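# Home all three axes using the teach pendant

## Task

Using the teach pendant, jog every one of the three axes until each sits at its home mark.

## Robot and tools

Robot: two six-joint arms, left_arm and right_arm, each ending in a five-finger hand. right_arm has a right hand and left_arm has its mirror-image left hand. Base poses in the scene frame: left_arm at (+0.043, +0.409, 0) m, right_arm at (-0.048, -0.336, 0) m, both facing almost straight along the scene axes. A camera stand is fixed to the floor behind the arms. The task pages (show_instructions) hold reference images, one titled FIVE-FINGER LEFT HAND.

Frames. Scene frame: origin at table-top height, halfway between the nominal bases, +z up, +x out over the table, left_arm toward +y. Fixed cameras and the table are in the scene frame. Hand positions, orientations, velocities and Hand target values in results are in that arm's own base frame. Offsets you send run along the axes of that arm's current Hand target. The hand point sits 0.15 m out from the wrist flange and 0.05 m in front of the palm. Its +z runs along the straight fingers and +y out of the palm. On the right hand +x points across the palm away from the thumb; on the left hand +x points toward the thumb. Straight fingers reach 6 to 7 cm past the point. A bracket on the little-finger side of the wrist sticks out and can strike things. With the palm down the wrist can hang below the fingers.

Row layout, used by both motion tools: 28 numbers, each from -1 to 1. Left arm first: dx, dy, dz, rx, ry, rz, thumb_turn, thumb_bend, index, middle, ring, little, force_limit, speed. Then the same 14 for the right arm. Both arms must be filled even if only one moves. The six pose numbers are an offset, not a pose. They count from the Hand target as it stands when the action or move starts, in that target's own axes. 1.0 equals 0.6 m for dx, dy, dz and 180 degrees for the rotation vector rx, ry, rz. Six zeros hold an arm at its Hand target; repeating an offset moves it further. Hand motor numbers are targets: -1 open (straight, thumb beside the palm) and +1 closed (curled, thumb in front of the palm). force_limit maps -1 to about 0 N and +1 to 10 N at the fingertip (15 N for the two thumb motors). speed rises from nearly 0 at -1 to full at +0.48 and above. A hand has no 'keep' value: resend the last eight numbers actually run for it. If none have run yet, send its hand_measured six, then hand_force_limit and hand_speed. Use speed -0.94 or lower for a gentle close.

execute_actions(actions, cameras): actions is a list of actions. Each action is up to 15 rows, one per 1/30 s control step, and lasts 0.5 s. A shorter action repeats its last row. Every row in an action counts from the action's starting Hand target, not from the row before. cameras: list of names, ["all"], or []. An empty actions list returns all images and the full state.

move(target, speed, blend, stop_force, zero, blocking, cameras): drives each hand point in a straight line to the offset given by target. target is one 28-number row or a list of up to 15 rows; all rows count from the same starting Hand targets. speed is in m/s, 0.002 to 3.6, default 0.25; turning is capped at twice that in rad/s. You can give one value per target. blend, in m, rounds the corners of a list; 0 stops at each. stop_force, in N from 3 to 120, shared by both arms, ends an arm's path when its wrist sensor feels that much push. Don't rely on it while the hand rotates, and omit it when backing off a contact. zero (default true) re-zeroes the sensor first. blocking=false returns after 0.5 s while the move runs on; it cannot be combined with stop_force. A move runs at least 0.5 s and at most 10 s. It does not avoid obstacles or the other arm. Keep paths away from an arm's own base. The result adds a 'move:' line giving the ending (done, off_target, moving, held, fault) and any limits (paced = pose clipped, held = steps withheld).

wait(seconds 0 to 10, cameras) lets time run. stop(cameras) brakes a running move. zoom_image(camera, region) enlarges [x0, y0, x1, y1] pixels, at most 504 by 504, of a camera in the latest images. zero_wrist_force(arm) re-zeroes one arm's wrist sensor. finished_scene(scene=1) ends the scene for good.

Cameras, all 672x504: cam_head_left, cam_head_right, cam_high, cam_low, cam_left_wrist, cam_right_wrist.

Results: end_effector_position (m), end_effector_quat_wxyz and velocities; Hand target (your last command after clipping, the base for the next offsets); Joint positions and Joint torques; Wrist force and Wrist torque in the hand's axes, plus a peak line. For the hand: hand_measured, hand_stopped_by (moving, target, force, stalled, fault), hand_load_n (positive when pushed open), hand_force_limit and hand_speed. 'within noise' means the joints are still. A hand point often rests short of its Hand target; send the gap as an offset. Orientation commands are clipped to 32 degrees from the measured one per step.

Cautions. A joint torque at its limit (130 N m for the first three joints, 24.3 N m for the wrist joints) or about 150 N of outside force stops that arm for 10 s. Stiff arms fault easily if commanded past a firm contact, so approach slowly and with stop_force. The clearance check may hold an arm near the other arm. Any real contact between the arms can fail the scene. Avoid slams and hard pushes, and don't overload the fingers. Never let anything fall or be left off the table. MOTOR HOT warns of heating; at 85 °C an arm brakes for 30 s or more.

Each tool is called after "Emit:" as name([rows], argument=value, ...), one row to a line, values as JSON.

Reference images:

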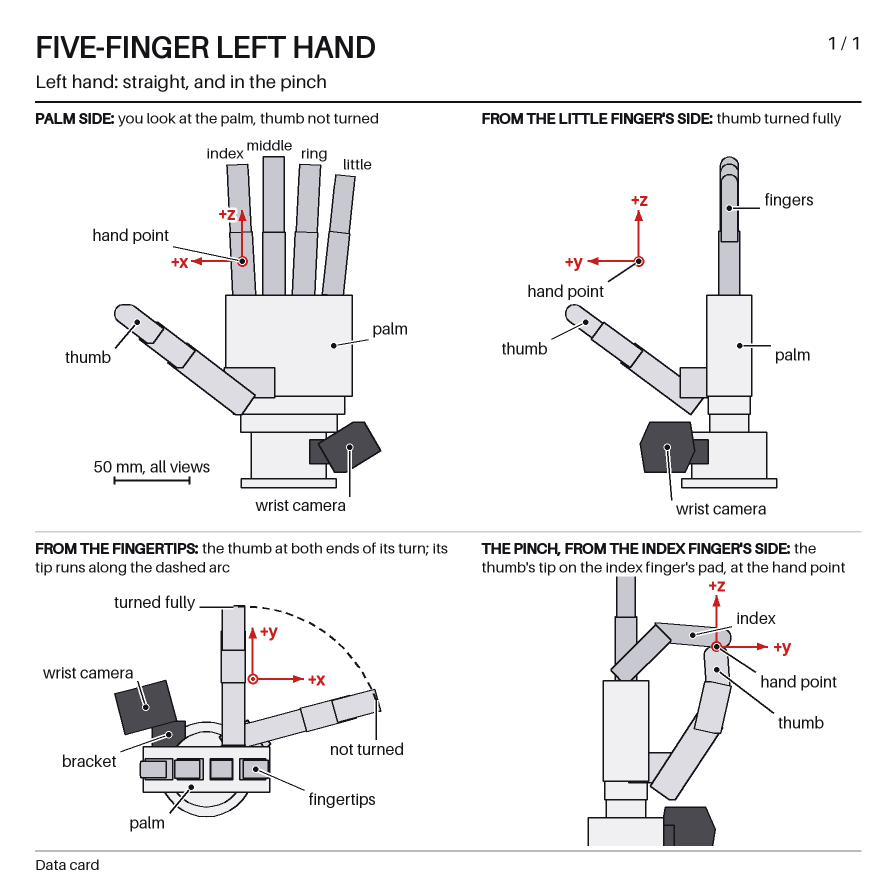

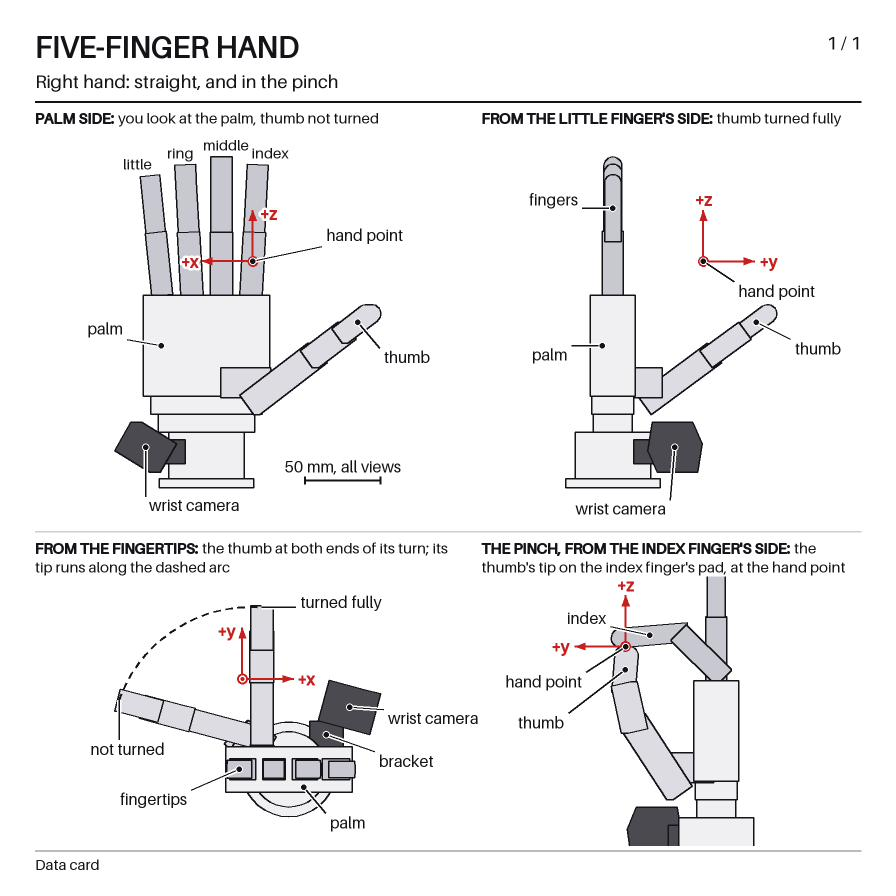

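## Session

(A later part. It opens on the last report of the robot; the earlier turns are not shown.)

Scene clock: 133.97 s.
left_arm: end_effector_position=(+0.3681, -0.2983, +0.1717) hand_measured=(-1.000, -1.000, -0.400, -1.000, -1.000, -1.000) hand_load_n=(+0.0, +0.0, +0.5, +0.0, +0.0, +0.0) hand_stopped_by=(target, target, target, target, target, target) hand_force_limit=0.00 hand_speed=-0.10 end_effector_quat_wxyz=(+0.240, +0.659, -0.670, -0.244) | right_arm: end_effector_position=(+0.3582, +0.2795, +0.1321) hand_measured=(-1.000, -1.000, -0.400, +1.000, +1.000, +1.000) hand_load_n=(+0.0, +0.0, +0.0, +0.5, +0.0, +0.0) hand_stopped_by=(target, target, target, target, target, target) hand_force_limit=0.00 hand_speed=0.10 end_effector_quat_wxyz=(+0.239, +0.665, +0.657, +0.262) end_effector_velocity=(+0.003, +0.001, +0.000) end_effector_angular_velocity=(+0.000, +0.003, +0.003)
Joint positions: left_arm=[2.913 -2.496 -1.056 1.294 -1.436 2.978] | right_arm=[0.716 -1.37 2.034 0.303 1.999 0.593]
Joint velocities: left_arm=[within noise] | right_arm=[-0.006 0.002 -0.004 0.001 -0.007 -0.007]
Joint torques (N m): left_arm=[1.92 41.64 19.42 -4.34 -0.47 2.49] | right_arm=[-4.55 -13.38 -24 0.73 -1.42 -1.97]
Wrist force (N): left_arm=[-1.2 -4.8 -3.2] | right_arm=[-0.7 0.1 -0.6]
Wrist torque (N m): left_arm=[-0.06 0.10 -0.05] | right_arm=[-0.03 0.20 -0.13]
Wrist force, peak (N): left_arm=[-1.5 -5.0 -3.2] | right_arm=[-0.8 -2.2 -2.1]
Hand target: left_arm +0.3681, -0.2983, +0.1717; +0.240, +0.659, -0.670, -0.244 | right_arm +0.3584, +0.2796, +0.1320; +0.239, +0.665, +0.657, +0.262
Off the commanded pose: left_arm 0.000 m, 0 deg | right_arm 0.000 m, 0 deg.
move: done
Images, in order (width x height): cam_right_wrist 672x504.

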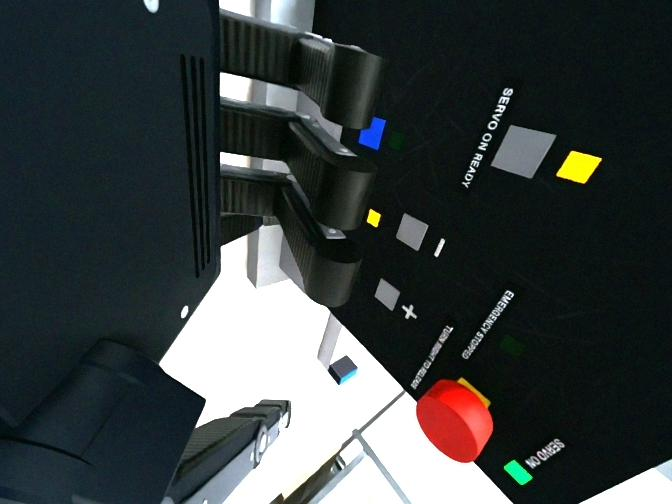

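Emit:
move([
  [0,0,0,0,0,0,-1,-1,-0.4,-1,-1,-1,0,-0.1,-0.0683,0.0527,-0.0595,0,0,0,-1,-1,-0.4,1,1,1,0,0.1],
  [0,0,0,0,0,0,-1,-1,-0.4,-1,-1,-1,0,-0.1,-0.0683,0.0768,-0.0382,0,0,0,-1,-1,-0.4,1,1,1,0,0.1],
], speed=0.1, blend=0.01, cameras=["cam_right_wrist","cam_high"])

Emit:
move(target=[0,0,0,0,0,0,-1,-1,-0.4,-1,-1,-1,0,-0.1,0,0.0087,0.0077,0,0,0,-1,-1,-0.4,1,1,1,0,0.1], speed=0.01, stop_force=3, cameras=["cam_high"])

Emit:
wait(seconds=1.5, cameras=["cam_high","cam_low"])

Scene clock: 136.30 s.
left_arm: end_effector_position=(+0.3681, -0.2983, +0.1717) hand_measured=(-1.000, -1.000, -0.400, -1.000, -1.000, -1.000) hand_load_n=(+0.0, +0.0, +1.0, +0.0, +0.0, +0.0) hand_stopped_by=(target, target, target, target, target, target) hand_force_limit=0.00 hand_speed=-0.10 end_effector_quat_wxyz=(+0.240, +0.659, -0.670, -0.244) | right_arm: end_effector_position=(+0.3777, +0.2371, +0.1783) hand_measured=(-1.000, -1.000, -0.400, +1.000, +1.000, +1.000) hand_load_n=(+0.0, +0.0, +0.0, +0.0, +0.0, +0.0) hand_stopped_by=(target, target, target, target, target, target) hand_force_limit=0.00 hand_speed=0.10 end_effector_quat_wxyz=(+0.239, +0.665, +0.657, +0.262)
Joint positions: left_arm=[2.913 -2.496 -1.056 1.294 -1.436 2.978] | right_arm=[0.562 -1.518 2.051 0.383 1.908 0.459]
Joint torques (N m): left_arm=[2.12 41.49 18.31 -4.46 -0.42 2.45] | right_arm=[-4.55 -25.49 -11.19 2.24 2.07 1.13]
Wrist force (N): left_arm=[-1.5 -4.8 -3.2] | right_arm=[-1.2 0.2 -0.6]
Wrist torque (N m): left_arm=[-0.09 0.15 -0.06] | right_arm=[-0.03 0.28 -0.29]
Wrist force, peak (N): left_arm=[-1.4 -4.9 -3.2] | right_arm=[-1.3 -0.3 -1.1]
Hand target: left_arm +0.3681, -0.2983, +0.1717; +0.240, +0.659, -0.670, -0.244 | right_arm +0.3777, +0.2370, +0.1783; +0.239, +0.665, +0.657, +0.262
Off the commanded pose: left_arm 0.000 m, 0 deg | right_arm 0.000 m, 0 deg.
move: done; blend cut to 0.0096 m at target 1
Images, in order (width x height): cam_high 672x504, cam_right_wrist 672x504.

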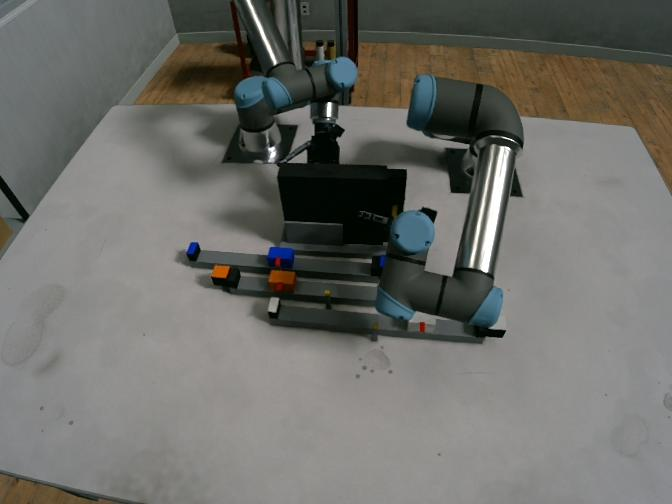

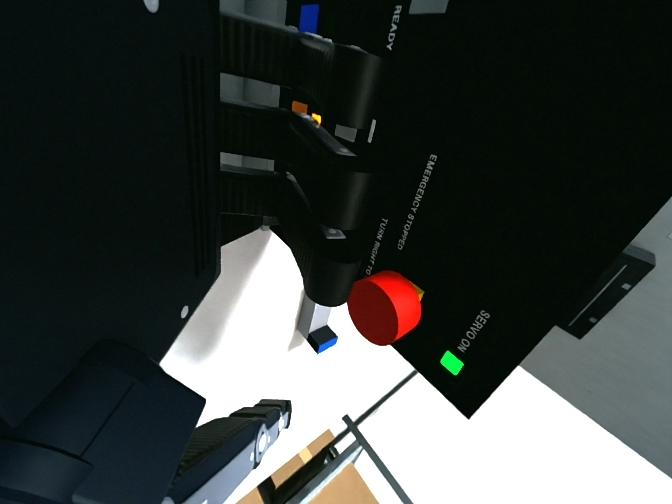

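Scene clock: 137.90 s.
left_arm: end_effector_position=(+0.3681, -0.2983, +0.1717) hand_measured=(-1.000, -1.000, -0.400, -1.000, -1.000, -1.000) hand_load_n=(+0.0, +0.0, +0.5, +0.0, +0.0, +0.0) hand_stopped_by=(target, target, target, target, target, target) hand_force_limit=0.00 hand_speed=-0.10 end_effector_quat_wxyz=(+0.240, +0.659, -0.670, -0.244) | right_arm: end_effector_position=(+0.3837, +0.2370, +0.1783) hand_measured=(-1.000, -1.000, -0.400, +1.000, +1.000, +1.000) hand_load_n=(+0.0, -0.5, +0.0, +0.0, +0.0, +0.0) hand_stopped_by=(target, target, target, target, target, target) hand_force_limit=0.00 hand_speed=0.10 end_effector_quat_wxyz=(+0.239, +0.665, +0.657, +0.262)
Joint positions: left_arm=[2.913 -2.496 -1.056 1.294 -1.436 2.978] | right_arm=[0.551 -1.51 2.042 0.382 1.901 0.449]
Joint torques (N m): left_arm=[1.49 41.22 18.27 -4.44 -0.5 2.47] | right_arm=[4.93 -30.31 -8.87 1.21 2.54 1.96]
Wrist force (N): left_arm=[-1.4 -4.5 -3.2] | right_arm=[-0.6 -3.1 -4.2]
Wrist torque (N m): left_arm=[-0.05 0.14 -0.06] | right_arm=[0.09 0.28 -0.24]
Wrist force, peak (N): left_arm=[-1.4 -5.1 -3.2] | right_arm=[-0.4 -8.6 -10.6]
Hand target: left_arm +0.3681, -0.2983, +0.1717; +0.240, +0.659, -0.670, -0.244 | right_arm +0.3837, +0.2370, +0.1783; +0.239, +0.665, +0.657, +0.262 (not the last commanded pose)
Off the commanded pose: left_arm 0.000 m, 0 deg | right_arm 0.001 m, 0 deg.
move: contact (right_arm)
Images, in order (width x height): cam_high 672x504.

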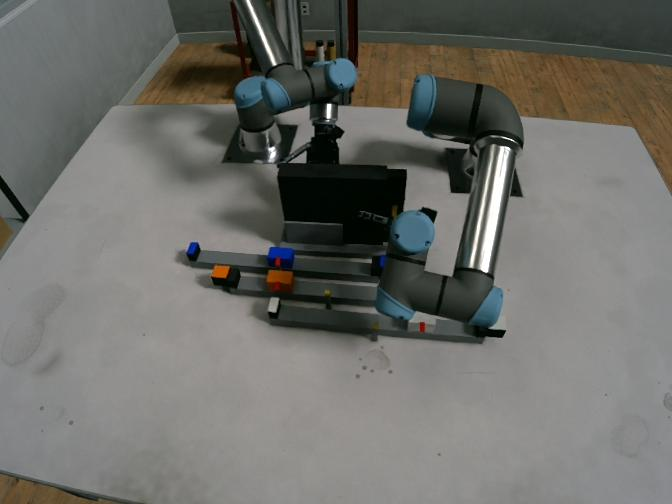

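Scene clock: 139.40 s.
left_arm: end_effector_position=(+0.3681, -0.2983, +0.1717) hand_measured=(-1.000, -1.000, -0.400, -1.000, -1.000, -1.000) hand_load_n=(+0.0, +0.0, +0.5, +0.0, +0.0, +0.0) hand_stopped_by=(target, target, target, target, target, target) hand_force_limit=0.00 hand_speed=-0.10 end_effector_quat_wxyz=(+0.240, +0.659, -0.670, -0.244) | right_arm: end_effector_position=(+0.3837, +0.2370, +0.1783) hand_measured=(-1.000, -1.000, -0.400, +1.000, +1.000, +1.000) hand_load_n=(+0.0, +0.0, +0.0, +0.0, +0.0, +0.0) hand_stopped_by=(target, target, target, target, target, target) hand_force_limit=0.00 hand_speed=0.10 end_effector_quat_wxyz=(+0.239, +0.665, +0.657, +0.262)
Joint positions: left_arm=[2.913 -2.496 -1.056 1.294 -1.436 2.978] | right_arm=[0.551 -1.51 2.042 0.382 1.901 0.449]
Joint torques (N m): left_arm=[1.43 41.38 18.17 -4.3 -0.47 2.41] | right_arm=[4.97 -30.17 -9.51 1.22 2.64 1.92]
Wrist force (N): left_arm=[-1.4 -4.7 -3.2] | right_arm=[-0.3 -3.1 -3.7]
Wrist torque (N m): left_arm=[-0.03 0.13 -0.06] | right_arm=[0.09 0.23 -0.22]
Wrist force, peak (N): left_arm=[-1.5 -5.0 -3.1] | right_arm=[-0.5 -3.2 -4.4]
Hand target: left_arm +0.3681, -0.2983, +0.1717; +0.240, +0.659, -0.670, -0.244 | right_arm +0.3837, +0.2370, +0.1783; +0.239, +0.665, +0.657, +0.262 (not the last commanded pose)
Off the commanded pose: left_arm 0.000 m, 0 deg | right_arm 0.001 m, 0 deg.
wait: 1.50 s; at rest by 0.17 s
Images, in order (width x height): cam_high 672x504, cam_low 672x504.

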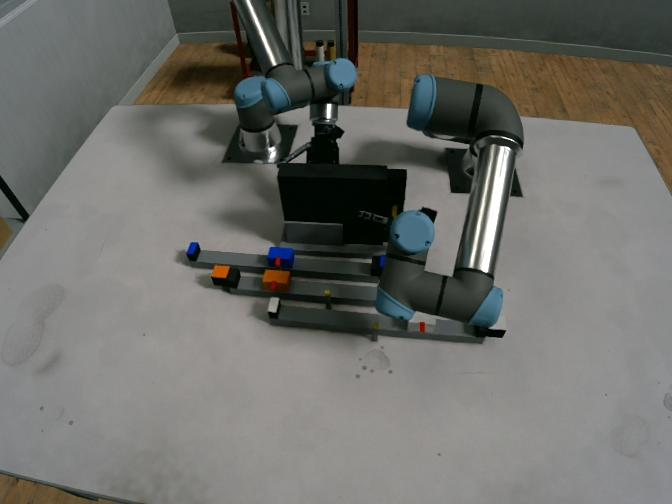

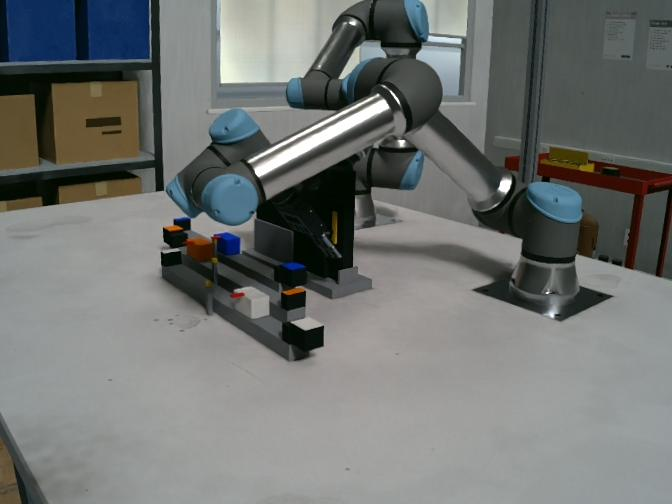

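Emit:
move([
  [0,0,0,0,0,0,-1,-1,-0.4,-1,-1,-1,0,-0.1,0,-0.0112,-0.0099,0,0,0,-1,-1,-0.4,1,1,1,0,0.1],
  [0,0,0,0,0,0,-1,-1,-0.4,-1,-1,-1,0,-0.1,0.0783,-0.0128,-0.008,0,0,0,-1,-1,-0.4,1,1,1,0,0.1],
], speed=0.1)

Emit:
move(target=[0,0,0,0,0,0,-1,-1,-0.4,-1,-1,-1,0,-0.1,0,0.0118,0.0105,0,0,0,-1,-1,-0.4,1,1,1,0,0.1], speed=0.01, stop_force=3, cameras=["cam_high"])

Emit:
wait(seconds=5.0, cameras=["cam_high","cam_low"])

Emit:
zoom_image(camera="cam_high", region=[250, 250, 370, 320])

Scene clock: 141.73 s.
left_arm: end_effector_position=(+0.3681, -0.2983, +0.1717) hand_measured=(-1.000, -1.000, -0.400, -1.000, -1.000, -1.000) hand_load_n=(+0.0, +0.0, +0.5, +0.0, +0.0, +0.0) hand_stopped_by=(target, target, target, target, target, target) hand_force_limit=0.00 hand_speed=-0.10 end_effector_quat_wxyz=(+0.240, +0.659, -0.670, -0.244) | right_arm: end_effector_position=(+0.3748, +0.2840, +0.1783) hand_measured=(-1.000, -1.000, -0.400, +1.000, +1.000, +1.000) hand_load_n=(+0.0, +0.0, +0.0, +0.0, +0.0, +0.5) hand_stopped_by=(target, target, target, target, target, target) hand_force_limit=0.00 hand_speed=0.10 end_effector_quat_wxyz=(+0.239, +0.665, +0.657, +0.262)
Joint positions: left_arm=[2.913 -2.496 -1.056 1.294 -1.436 2.978] | right_arm=[0.693 -1.413 1.942 0.43 1.986 0.572]
Joint torques (N m): left_arm=[2.28 41.61 17.74 -4.31 -0.39 2.36] | right_arm=[5.23 -24.93 -14.95 0.26 -1.58 -0.89]
Wrist force (N): left_arm=[-1.4 -4.7 -3.1] | right_arm=[-1.0 0.2 -0.2]
Wrist torque (N m): left_arm=[-0.05 0.14 -0.07] | right_arm=[-0.06 0.24 -0.13]
Wrist force, peak (N): left_arm=[-1.5 -5.0 -3.1] | right_arm=[-0.7 -3.0 -4.4]
Hand target: left_arm +0.3681, -0.2983, +0.1717; +0.240, +0.659, -0.670, -0.244 | right_arm +0.3747, +0.2840, +0.1784; +0.239, +0.665, +0.657, +0.262
Off the commanded pose: left_arm 0.000 m, 0 deg | right_arm 0.000 m, 0 deg.
move: done

Scene clock: 143.50 s.
left_arm: end_effector_position=(+0.3681, -0.2983, +0.1717) hand_measured=(-1.000, -1.000, -0.400, -1.000, -1.000, -1.000) hand_load_n=(+0.0, +0.0, +1.0, +0.0, +0.0, +0.0) hand_stopped_by=(target, target, target, target, target, target) hand_force_limit=0.00 hand_speed=-0.10 end_effector_quat_wxyz=(+0.240, +0.659, -0.670, -0.244) | right_arm: end_effector_position=(+0.3824, +0.2841, +0.1783) hand_measured=(-1.000, -1.000, -0.400, +1.000, +1.000, +1.000) hand_load_n=(+0.0, +0.0, +0.0, +0.0, +0.0, +0.5) hand_stopped_by=(target, target, target, target, target, target) hand_force_limit=0.00 hand_speed=0.10 end_effector_quat_wxyz=(+0.239, +0.665, +0.657, +0.262)
Joint positions: left_arm=[2.913 -2.496 -1.056 1.294 -1.436 2.978] | right_arm=[0.679 -1.405 1.931 0.427 1.977 0.559]
Joint torques (N m): left_arm=[2.52 41.31 16.73 -4.32 -0.46 2.48] | right_arm=[6.47 -33.32 -8.54 1.72 2.59 1.86]
Wrist force (N): left_arm=[-1.3 -4.5 -3.2] | right_arm=[-0.6 -2.4 -3.2]
Wrist torque (N m): left_arm=[-0.04 0.12 -0.06] | right_arm=[0.06 0.23 -0.24]
Wrist force, peak (N): left_arm=[-1.4 -5.0 -3.0] | right_arm=[-1.0 -8.0 -9.4]
Hand target: left_arm +0.3681, -0.2983, +0.1717; +0.240, +0.659, -0.670, -0.244 | right_arm +0.3824, +0.2841, +0.1783; +0.239, +0.665, +0.657, +0.262 (not the last commanded pose)
Off the commanded pose: left_arm 0.000 m, 0 deg | right_arm 0.002 m, 0 deg.
move: contact (right_arm)
Images, in order (width x height): cam_high 672x504.

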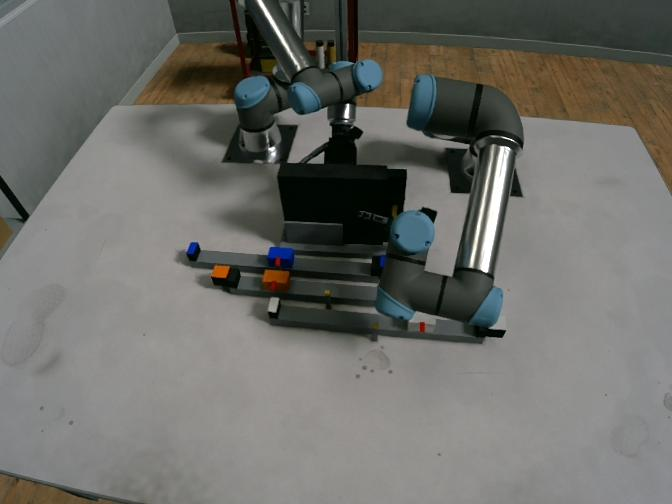

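Scene clock: 148.50 s.
left_arm: end_effector_position=(+0.3681, -0.2983, +0.1717) hand_measured=(-1.000, -1.000, -0.400, -1.000, -1.000, -1.000) hand_load_n=(+0.0, +0.0, +1.0, +0.0, +0.0, +0.0) hand_stopped_by=(target, target, target, target, target, target) hand_force_limit=0.00 hand_speed=-0.10 end_effector_quat_wxyz=(+0.240, +0.659, -0.670, -0.244) | right_arm: end_effector_position=(+0.3824, +0.2841, +0.1783) hand_measured=(-1.000, -1.000, -0.400, +1.000, +1.000, +1.000) hand_load_n=(+0.0, -0.5, +0.5, +0.0, +0.0, +0.0) hand_stopped_by=(target, target, target, target, target, target) hand_force_limit=0.00 hand_speed=0.10 end_effector_quat_wxyz=(+0.239, +0.665, +0.657, +0.262)
Joint positions: left_arm=[2.913 -2.496 -1.056 1.294 -1.436 2.978] | right_arm=[0.679 -1.405 1.931 0.427 1.977 0.559]
Joint torques (N m): left_arm=[2.37 41.82 16.22 -4.26 -0.61 2.33] | right_arm=[5.05 -34.27 -9.18 1.61 2.46 1.77]
Wrist force (N): left_arm=[-1.3 -4.6 -3.1] | right_arm=[-0.7 -2.3 -3.2]
Wrist torque (N m): left_arm=[-0.08 0.12 -0.05] | right_arm=[0.07 0.23 -0.23]
Wrist force, peak (N): left_arm=[-1.5 -5.1 -3.0] | right_arm=[-0.8 -2.7 -3.5]
Hand target: left_arm +0.3681, -0.2983, +0.1717; +0.240, +0.659, -0.670, -0.244 | right_arm +0.3824, +0.2841, +0.1783; +0.239, +0.665, +0.657, +0.262 (not the last commanded pose)
Off the commanded pose: left_arm 0.000 m, 0 deg | right_arm 0.002 m, 0 deg.
wait: 5.00 s; at rest by 0.17 s
Images, in order (width x height): cam_high 672x504, cam_low 672x504.

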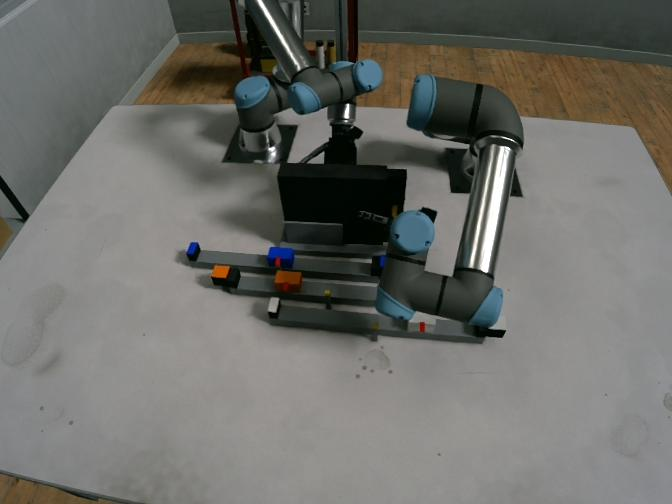

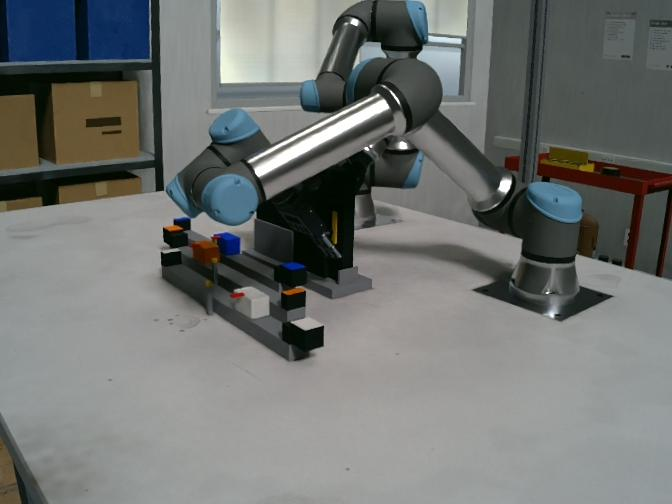

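Scaled by 4.200.

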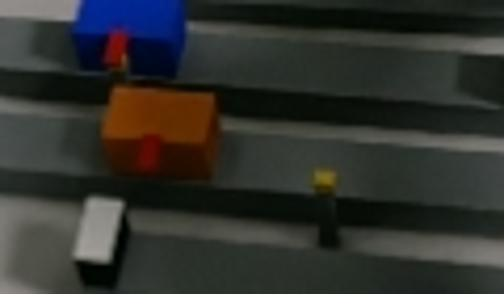

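Emit:
wait(seconds=8, cameras=["cam_high","cam_low"])

Emit:
zoom_image(camera="cam_high", region=[250, 250, 370, 320])

Scene clock: 156.87 s.
left_arm: end_effector_position=(+0.3681, -0.2983, +0.1717) hand_measured=(-1.000, -1.000, -0.400, -1.000, -1.000, -1.000) hand_load_n=(+0.0, +0.0, +0.5, +0.0, +0.0, +0.0) hand_stopped_by=(target, target, target, target, target, target) hand_force_limit=0.00 hand_speed=-0.10 end_effector_quat_wxyz=(+0.240, +0.659, -0.670, -0.244) | right_arm: end_effector_position=(+0.3824, +0.2841, +0.1783) hand_measured=(-1.000, -1.000, -0.400, +1.000, +1.000, +1.000) hand_load_n=(+0.0, +0.0, +0.0, +0.0, +0.0, +0.0) hand_stopped_by=(target, target, target, target, target, target) hand_force_limit=0.00 hand_speed=0.10 end_effector_quat_wxyz=(+0.239, +0.665, +0.657, +0.262)
Joint positions: left_arm=[2.913 -2.496 -1.056 1.294 -1.436 2.978] | right_arm=[0.679 -1.405 1.931 0.427 1.977 0.559]
Joint torques (N m): left_arm=[2.29 42.26 14.6 -4.22 -0.46 2.23] | right_arm=[5.28 -34.04 -9.63 1.8 1.96 1.57]
Wrist force (N): left_arm=[-1.5 -5.0 -2.9] | right_arm=[-0.5 -2.8 -3.1]
Wrist torque (N m): left_arm=[-0.11 0.14 -0.06] | right_arm=[0.01 0.22 -0.25]
Wrist force, peak (N): left_arm=[-1.2 -5.1 -3.2] | right_arm=[-1.0 -2.6 -3.6]
Hand target: left_arm +0.3681, -0.2983, +0.1717; +0.240, +0.659, -0.670, -0.244 | right_arm +0.3824, +0.2841, +0.1783; +0.239, +0.665, +0.657, +0.262 (not the last commanded pose)
Off the commanded pose: left_arm 0.000 m, 0 deg | right_arm 0.002 m, 0 deg.
wait: 8.00 s; at rest from the start
Images, in order (width x height): cam_high 672x504, cam_low 672x504.

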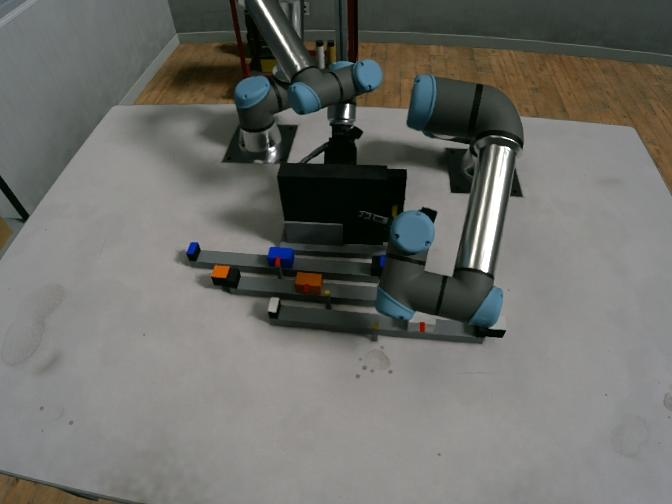

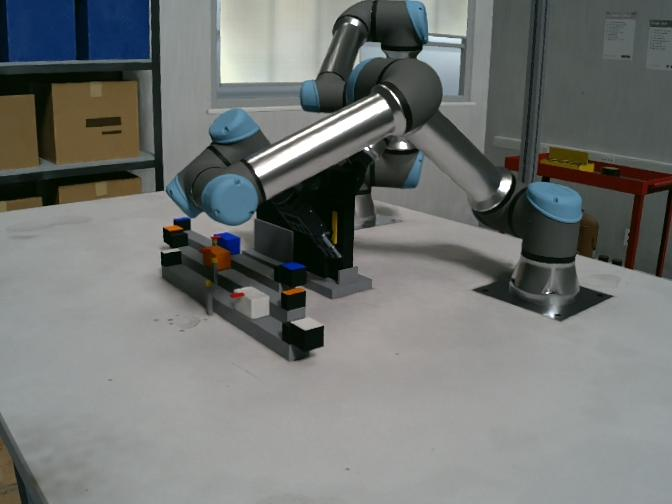

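Scaled by 4.200.

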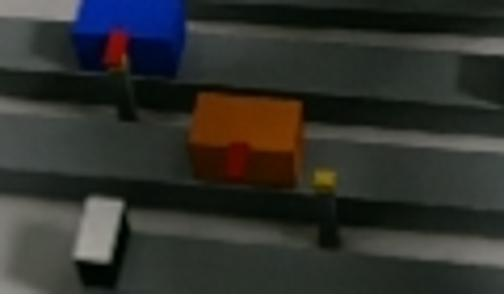

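Emit:
wait(seconds=6.3)

Emit:
move(target=[0,0,0,0,0,0,-1,-1,-0.4,-1,-1,-1,0,-0.1,0,-0.0075,-0.0066,0,0,0,-1,-1,-0.4,1,1,1,0,0.1], speed=0.05, cameras=["cam_high","cam_low","cam_right_wrist"])

Emit:
zoom_image(camera="cam_high", region=[300, 260, 360, 310])

Emit:
zoom_image(camera="cam_low", region=[190, 220, 260, 280])

Scene clock: 164.23 s.
left_arm: end_effector_position=(+0.3681, -0.2983, +0.1717) hand_measured=(-1.000, -1.000, -0.400, -1.000, -1.000, -1.000) hand_load_n=(+0.0, +0.0, +1.0, +0.0, +0.0, +0.0) hand_stopped_by=(target, target, target, target, target, target) hand_force_limit=0.00 hand_speed=-0.10 end_effector_quat_wxyz=(+0.240, +0.659, -0.670, -0.244) | right_arm: end_effector_position=(+0.3824, +0.2841, +0.1783) hand_measured=(-1.000, -1.000, -0.400, +1.000, +1.000, +1.000) hand_load_n=(+0.0, +0.0, +0.0, +0.0, +0.0, +0.0) hand_stopped_by=(target, target, target, target, target, target) hand_force_limit=0.00 hand_speed=0.10 end_effector_quat_wxyz=(+0.239, +0.665, +0.657, +0.262)
Joint positions: left_arm=[2.913 -2.496 -1.056 1.294 -1.436 2.978] | right_arm=[0.679 -1.405 1.931 0.427 1.977 0.559]
Joint torques (N m): left_arm=[2.07 42.46 13.03 -4.16 -0.65 2.18] | right_arm=[5.72 -34.12 -9.29 1.59 1.02 1.3]
Wrist force (N): left_arm=[-1.5 -4.9 -3.1] | right_arm=[-0.4 -2.7 -2.9]
Wrist torque (N m): left_arm=[-0.08 0.14 -0.06] | right_arm=[0.01 0.19 -0.23]
Wrist force, peak (N): left_arm=[-1.4 -5.1 -3.1] | right_arm=[-1.1 -2.5 -3.5]
Hand target: left_arm +0.3681, -0.2983, +0.1717; +0.240, +0.659, -0.670, -0.244 | right_arm +0.3824, +0.2841, +0.1783; +0.239, +0.665, +0.657, +0.262 (not the last commanded pose)
Off the commanded pose: left_arm 0.000 m, 0 deg | right_arm 0.002 m, 0 deg.
wait: 6.30 s; at rest from the start

Scene clock: 164.93 s.
left_arm: end_effector_position=(+0.3681, -0.2983, +0.1717) hand_measured=(-1.000, -1.000, -0.400, -1.000, -1.000, -1.000) hand_load_n=(+0.5, +0.0, +0.5, +0.0, +0.0, +0.0) hand_stopped_by=(target, target, target, target, target, target) hand_force_limit=0.00 hand_speed=-0.10 end_effector_quat_wxyz=(+0.240, +0.659, -0.670, -0.244) | right_arm: end_effector_position=(+0.3763, +0.2840, +0.1783) hand_measured=(-1.000, -1.000, -0.400, +1.000, +1.000, +1.000) hand_load_n=(+0.0, +0.0, +0.0, +0.0, +0.0, +0.0) hand_stopped_by=(target, target, target, target, target, target) hand_force_limit=0.00 hand_speed=0.10 end_effector_quat_wxyz=(+0.239, +0.665, +0.657, +0.262)
Joint positions: left_arm=[2.913 -2.496 -1.056 1.294 -1.436 2.978] | right_arm=[0.69 -1.411 1.94 0.429 1.984 0.57]
Joint torques (N m): left_arm=[1.53 42.45 13.14 -4.21 -0.68 2.14] | right_arm=[-4.02 -24.64 -19.04 2.16 0.9 -0.42]
Wrist force (N): left_arm=[-1.3 -4.6 -3.4] | right_arm=[-0.9 -0.1 -0.3]
Wrist torque (N m): left_arm=[-0.06 0.11 -0.05] | right_arm=[-0.10 0.22 -0.27]
Wrist force, peak (N): left_arm=[-1.4 -4.9 -3.2] | right_arm=[-0.8 -2.4 -2.9]
Hand target: left_arm +0.3681, -0.2983, +0.1717; +0.240, +0.659, -0.670, -0.244 | right_arm +0.3764, +0.2840, +0.1783; +0.239, +0.665, +0.657, +0.262
Off the commanded pose: left_arm 0.000 m, 0 deg | right_arm 0.000 m, 0 deg.
move: done
Images, in order (width x height): cam_high 672x504, cam_low 672x504, cam_right_wrist 672x504.

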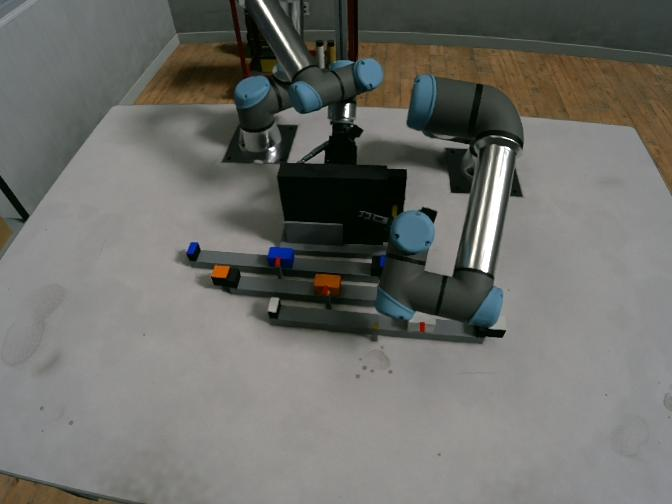

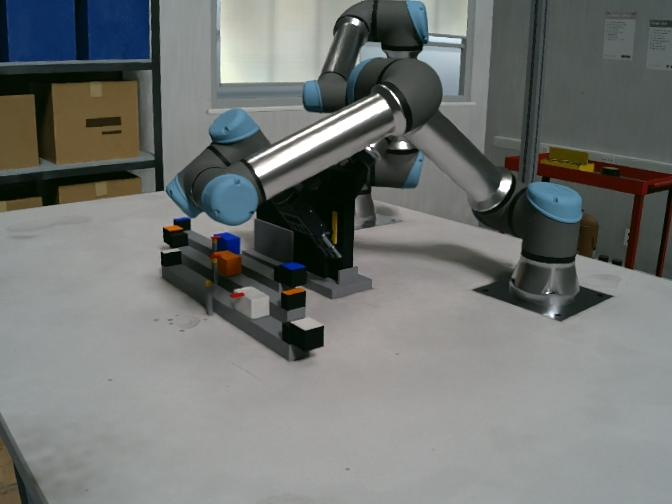

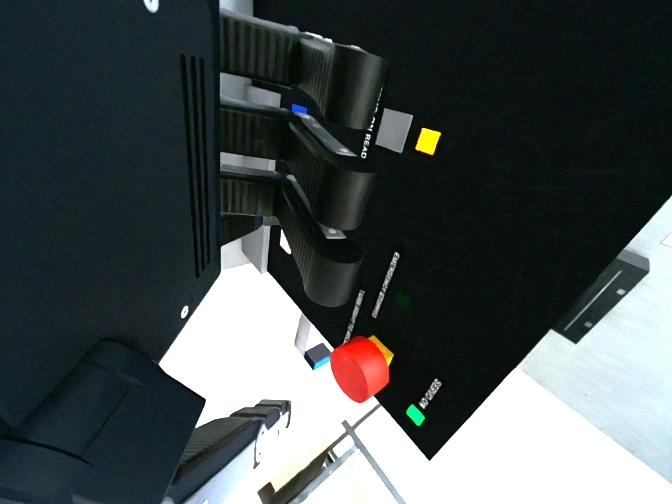

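Scaled by 8.400.

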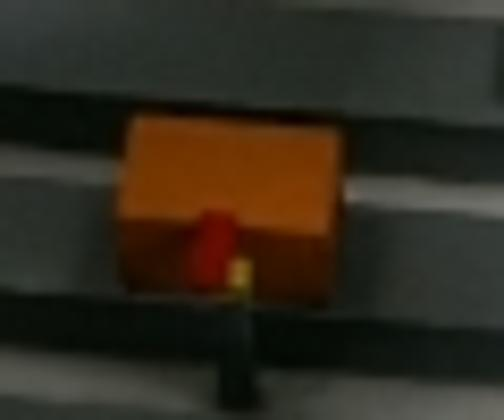

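Scaled by 7.200.

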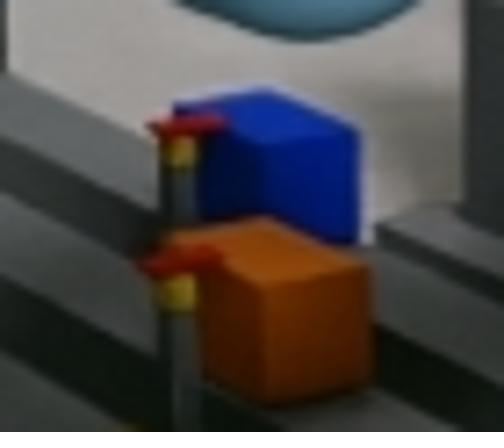

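Emit:
move(target=[0,0,0,0,0,0,-1,-1,-0.4,-1,-1,-1,0,-0.1,0,0.0102,0.009,0,0,0,-1,-1,-0.4,1,1,1,0,0.1], speed=0.01, stop_force=3)

Emit:
move(target=[0,0,0,0,0,0,-1,-1,-0.4,-1,-1,-1,0,-0.1,0,-0.0075,-0.0066,0,0,0,-1,-1,-0.4,1,1,1,0,0.1], speed=0.05, cameras=["cam_high","cam_low"])

Emit:
zoom_image(camera="cam_high", region=[300, 260, 360, 310])

Emit:
zoom_image(camera="cam_low", region=[190, 220, 260, 280])

Scene clock: 167.37 s.
left_arm: end_effector_position=(+0.3681, -0.2983, +0.1717) hand_measured=(-1.000, -1.000, -0.400, -1.000, -1.000, -1.000) hand_load_n=(+0.0, +0.0, +0.5, +0.0, +0.0, +0.0) hand_stopped_by=(target, target, target, target, target, target) hand_force_limit=0.00 hand_speed=-0.10 end_effector_quat_wxyz=(+0.240, +0.659, -0.670, -0.244) | right_arm: end_effector_position=(+0.3824, +0.2841, +0.1783) hand_measured=(-1.000, -1.000, -0.400, +1.000, +1.000, +1.000) hand_load_n=(+0.0, +0.0, +0.0, +0.0, +0.0, +0.0) hand_stopped_by=(target, target, target, target, target, target) hand_force_limit=0.00 hand_speed=0.10 end_effector_quat_wxyz=(+0.239, +0.665, +0.657, +0.262)
Joint positions: left_arm=[2.913 -2.496 -1.056 1.294 -1.436 2.978] | right_arm=[0.679 -1.405 1.931 0.427 1.977 0.559]
Joint torques (N m): left_arm=[1.9 41.7 12.35 -4.26 -0.55 2.24] | right_arm=[6.66 -35.54 -8.6 1.88 2.83 2.04]
Wrist force (N): left_arm=[-1.3 -4.5 -3.1] | right_arm=[-0.9 -2.1 -3.0]
Wrist torque (N m): left_arm=[-0.06 0.12 -0.06] | right_arm=[0.09 0.26 -0.25]
Wrist force, peak (N): left_arm=[-1.4 -5.1 -3.3] | right_arm=[-0.6 -7.8 -9.0]
Hand target: left_arm +0.3681, -0.2983, +0.1717; +0.240, +0.659, -0.670, -0.244 | right_arm +0.3824, +0.2841, +0.1783; +0.239, +0.665, +0.657, +0.262 (not the last commanded pose)
Off the commanded pose: left_arm 0.000 m, 0 deg | right_arm 0.002 m, 0 deg.
move: contact (right_arm)

Scene clock: 168.07 s.
left_arm: end_effector_position=(+0.3681, -0.2983, +0.1717) hand_measured=(-1.000, -1.000, -0.400, -1.000, -1.000, -1.000) hand_load_n=(+0.0, +0.0, +0.5, +0.0, +0.0, +0.0) hand_stopped_by=(target, target, target, target, target, target) hand_force_limit=0.00 hand_speed=-0.10 end_effector_quat_wxyz=(+0.240, +0.659, -0.670, -0.244) | right_arm: end_effector_position=(+0.3763, +0.2840, +0.1783) hand_measured=(-1.000, -1.000, -0.400, +1.000, +1.000, +1.000) hand_load_n=(+0.0, +0.0, +0.0, +0.0, +0.0, +0.0) hand_stopped_by=(target, target, target, target, target, target) hand_force_limit=0.00 hand_speed=0.10 end_effector_quat_wxyz=(+0.239, +0.665, +0.657, +0.262)
Joint positions: left_arm=[2.913 -2.496 -1.056 1.294 -1.436 2.978] | right_arm=[0.691 -1.411 1.94 0.429 1.984 0.57]
Joint torques (N m): left_arm=[2.32 42.31 11.48 -4.2 -0.62 2.06] | right_arm=[-3.7 -24.62 -19.21 1.99 0.78 -0.47]
Wrist force (N): left_arm=[-1.5 -4.6 -3.1] | right_arm=[-0.7 0.0 -0.4]
Wrist torque (N m): left_arm=[-0.06 0.15 -0.07] | right_arm=[-0.07 0.21 -0.26]
Wrist force, peak (N): left_arm=[-1.5 -5.1 -3.2] | right_arm=[-0.5 -2.4 -2.8]
Hand target: left_arm +0.3681, -0.2983, +0.1717; +0.240, +0.659, -0.670, -0.244 | right_arm +0.3764, +0.2840, +0.1783; +0.239, +0.665, +0.657, +0.262
Off the commanded pose: left_arm 0.000 m, 0 deg | right_arm 0.000 m, 0 deg.
move: done
Images, in order (width x height): cam_high 672x504, cam_low 672x504.

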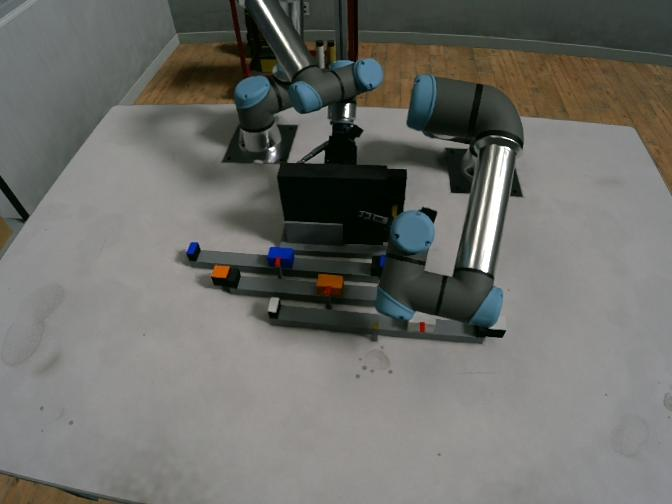

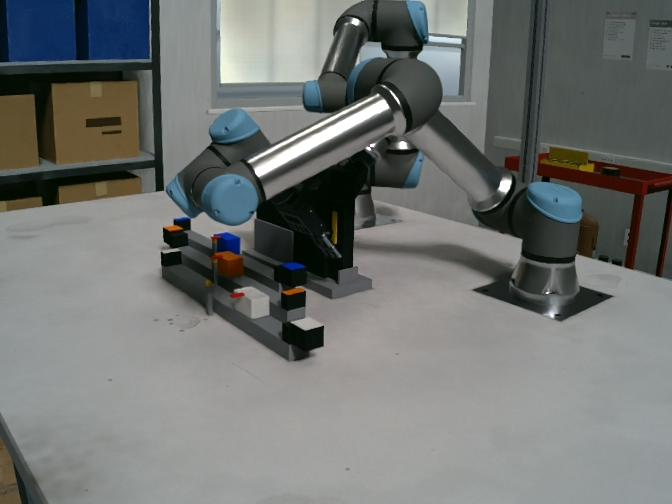

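Scaled by 8.400.

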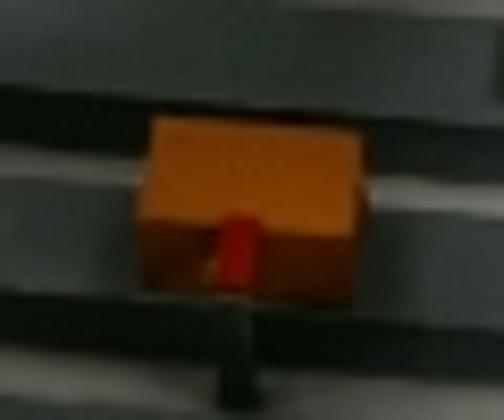

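Scaled by 7.200.

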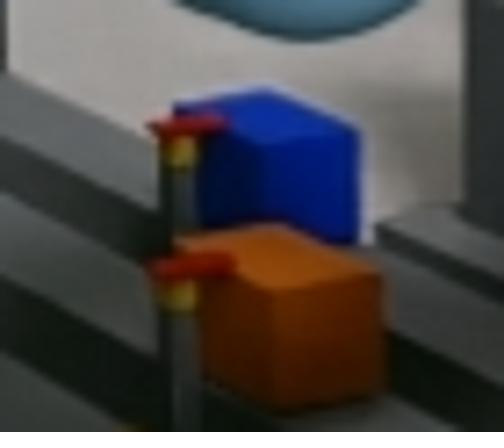

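Emit:
move(target=[0,0,0,0,0,0,-1,-1,-0.4,-1,-1,-1,0,-0.1,-0.0783,0.0033,-0.0005,0,0,0,-1,-1,-0.4,1,1,1,0,0.1], speed=0.1)

Emit:
execute_actions([
  [[0,0,0,0,0,0,-1,-1,-0.4,-1,-1,-1,0,-0.1,0,0.0015,0.0013,0,0,0,-1,-1,-0.4,1,1,1,0,0.1],[0,0,0,0,0,0,-1,-1,-0.4,-1,-1,-1,0,-0.1,0,0.0030,0.0027,0,0,0,-1,-1,-0.4,1,1,1,0,0.1],[0,0,0,0,0,0,-1,-1,-0.4,-1,-1,-1,0,-0.1,0,0.0045,0.0040,0,0,0,-1,-1,-0.4,1,1,1,0,0.1],[0,0,0,0,0,0,-1,-1,-0.4,-1,-1,-1,0,-0.1,0,0.0060,0.0053,0,0,0,-1,-1,-0.4,1,1,1,0,0.1],[0,0,0,0,0,0,-1,-1,-0.4,-1,-1,-1,0,-0.1,0,0.0075,0.0066,0,0,0,-1,-1,-0.4,1,1,1,0,0.1]],
  [[0,0,0,0,0,0,-1,-1,-0.4,-1,-1,-1,0,-0.1,0,-0.0037,-0.0033,0,0,0,-1,-1,-0.4,1,1,1,0,0.1],[0,0,0,0,0,0,-1,-1,-0.4,-1,-1,-1,0,-0.1,0,-0.0075,-0.0066,0,0,0,-1,-1,-0.4,1,1,1,0,0.1]],
], cameras=["cam_high","cam_low"])

Emit:
zoom_image(camera="cam_high", region=[300, 260, 360, 310])

Emit:
zoom_image(camera="cam_low", region=[190, 220, 260, 280])

Scene clock: 171.37 s.
left_arm: end_effector_position=(+0.3681, -0.2983, +0.1717) hand_measured=(-1.000, -1.000, -0.400, -1.000, -1.000, -1.000) hand_load_n=(+0.0, -0.5, +0.5, +0.0, +0.0, +0.0) hand_stopped_by=(target, target, target, target, target, target) hand_force_limit=0.00 hand_speed=-0.10 end_effector_quat_wxyz=(+0.240, +0.659, -0.670, -0.244) | right_arm: end_effector_position=(+0.3777, +0.2371, +0.1783) hand_measured=(-1.000, -1.000, -0.400, +1.000, +1.000, +1.000) hand_load_n=(+0.0, +0.0, +0.0, +0.0, +0.0, +0.0) hand_stopped_by=(target, target, target, target, target, target) hand_force_limit=0.00 hand_speed=0.10 end_effector_quat_wxyz=(+0.239, +0.665, +0.657, +0.262)
Joint positions: left_arm=[2.913 -2.496 -1.056 1.294 -1.436 2.978] | right_arm=[0.562 -1.518 2.051 0.384 1.908 0.459]
Joint torques (N m): left_arm=[2.06 41.99 11.62 -4.19 -0.43 2.17] | right_arm=[-3.73 -15.65 -17.94 2.48 1.93 0.68]
Wrist force (N): left_arm=[-1.7 -5.0 -2.9] | right_arm=[-0.5 -0.2 -0.3]
Wrist torque (N m): left_arm=[-0.09 0.18 -0.07] | right_arm=[-0.11 0.17 -0.26]
Wrist force, peak (N): left_arm=[-1.5 -5.0 -3.3] | right_arm=[-1.8 0.2 -0.7]
Hand target: left_arm +0.3681, -0.2983, +0.1717; +0.240, +0.659, -0.670, -0.244 | right_arm +0.3777, +0.2370, +0.1782; +0.239, +0.665, +0.657, +0.262
Off the commanded pose: left_arm 0.000 m, 0 deg | right_arm 0.000 m, 0 deg.
move: done

Scene clock: 172.57 s.
left_arm: end_effector_position=(+0.3681, -0.2983, +0.1717) hand_measured=(-1.000, -1.000, -0.400, -1.000, -1.000, -1.000) hand_load_n=(+0.0, +0.0, +1.0, +0.0, +0.0, +0.0) hand_stopped_by=(target, target, target, target, target, target) hand_force_limit=0.00 hand_speed=-0.10 end_effector_quat_wxyz=(+0.240, +0.659, -0.670, -0.244) | right_arm: end_effector_position=(+0.3777, +0.2370, +0.1783) hand_measured=(-1.000, -1.000, -0.400, +1.000, +1.000, +1.000) hand_load_n=(+0.0, +0.0, +0.5, +0.0, +0.0, +0.0) hand_stopped_by=(target, target, target, target, target, target) hand_force_limit=0.00 hand_speed=0.10 end_effector_quat_wxyz=(+0.239, +0.665, +0.657, +0.262)
Joint positions: left_arm=[2.913 -2.496 -1.056 1.294 -1.436 2.978] | right_arm=[0.562 -1.518 2.051 0.384 1.908 0.459]
Joint torques (N m): left_arm=[2.15 42.08 11.35 -4.19 -0.54 2.06] | right_arm=[-0.07 -8.08 -25.22 -0.17 -1.64 -1.71]
Wrist force (N): left_arm=[-1.2 -4.8 -3.2] | right_arm=[-0.8 -0.1 -0.7]
Wrist torque (N m): left_arm=[-0.06 0.10 -0.05] | right_arm=[-0.06 0.23 -0.14]
Wrist force, peak (N): left_arm=[-1.3 -5.1 -3.1] | right_arm=[-1.1 -8.3 -10.2]
Hand target: left_arm +0.3681, -0.2983, +0.1717; +0.240, +0.659, -0.670, -0.244 | right_arm +0.3777, +0.2370, +0.1782; +0.239, +0.665, +0.657, +0.262
Off the commanded pose: left_arm 0.000 m, 0 deg | right_arm 0.000 m, 0 deg.
Step readings (end_effector_position of left_arm | right_arm):
0: (+0.3681, -0.2983, +0.1717) | (+0.3777, +0.2371, +0.1783)
1: (+0.3681, -0.2983, +0.1717) | (+0.3777, +0.2371, +0.1783)
2: (+0.3681, -0.2983, +0.1717) | (+0.3780, +0.2370, +0.1783)
4: (+0.3681, -0.2983, +0.1717) | (+0.3798, +0.2370, +0.1783)
8: (+0.3681, -0.2983, +0.1717) | (+0.3840, +0.2370, +0.1783)
15: (+0.3681, -0.2983, +0.1717) | (+0.3837, +0.2371, +0.1782)
16: (+0.3681, -0.2983, +0.1717) | (+0.3837, +0.2371, +0.1782)
17: (+0.3681, -0.2983, +0.1717) | (+0.3830, +0.2371, +0.1783)
19: (+0.3681, -0.2983, +0.1717) | (+0.3790, +0.2370, +0.1782)
23: (+0.3681, -0.2983, +0.1717) | (+0.3772, +0.2370, +0.1783)
30: (+0.3681, -0.2983, +0.1717) | (+0.3777, +0.2370, +0.1783)
Images, in order (width x height): cam_high 672x504, cam_low 672x504.

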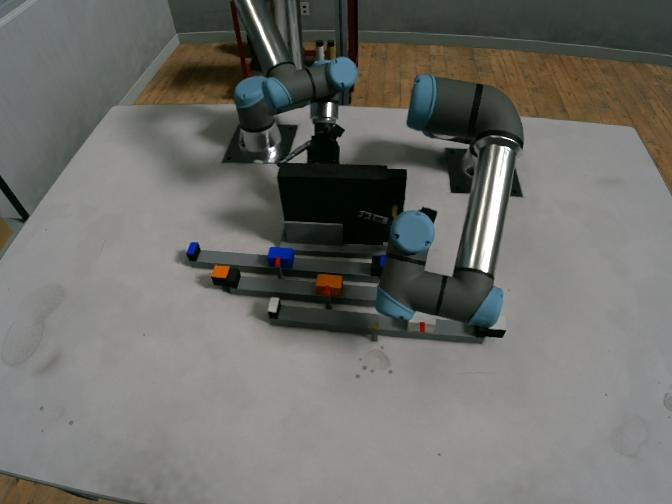

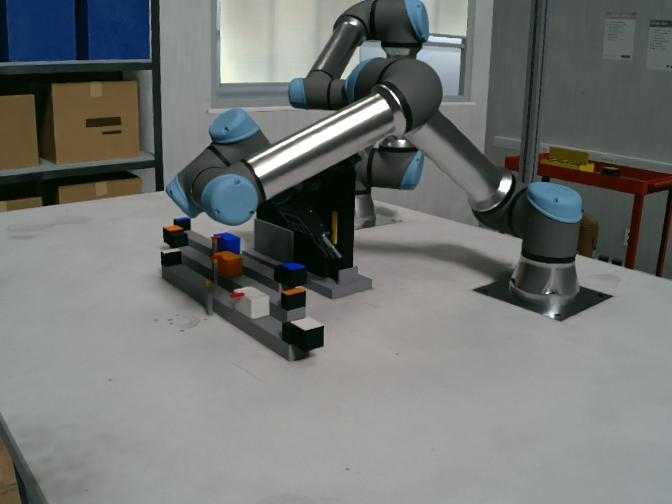

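Scaled by 8.400.

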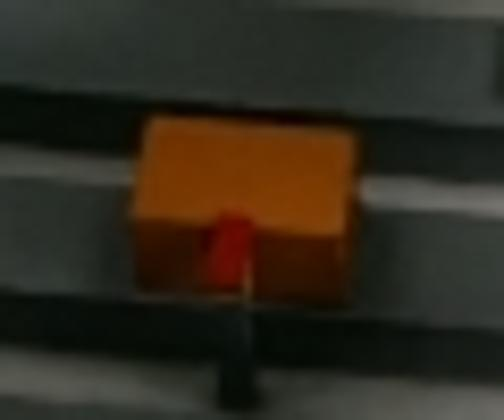

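Scaled by 7.200.

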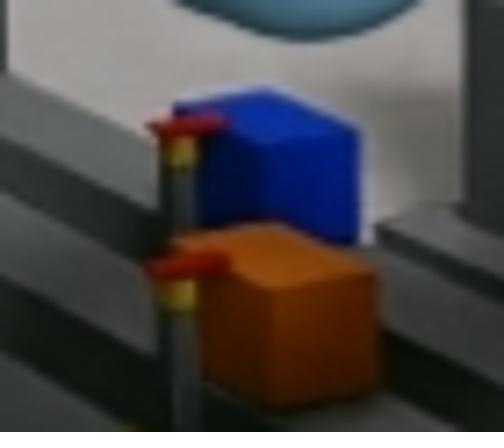

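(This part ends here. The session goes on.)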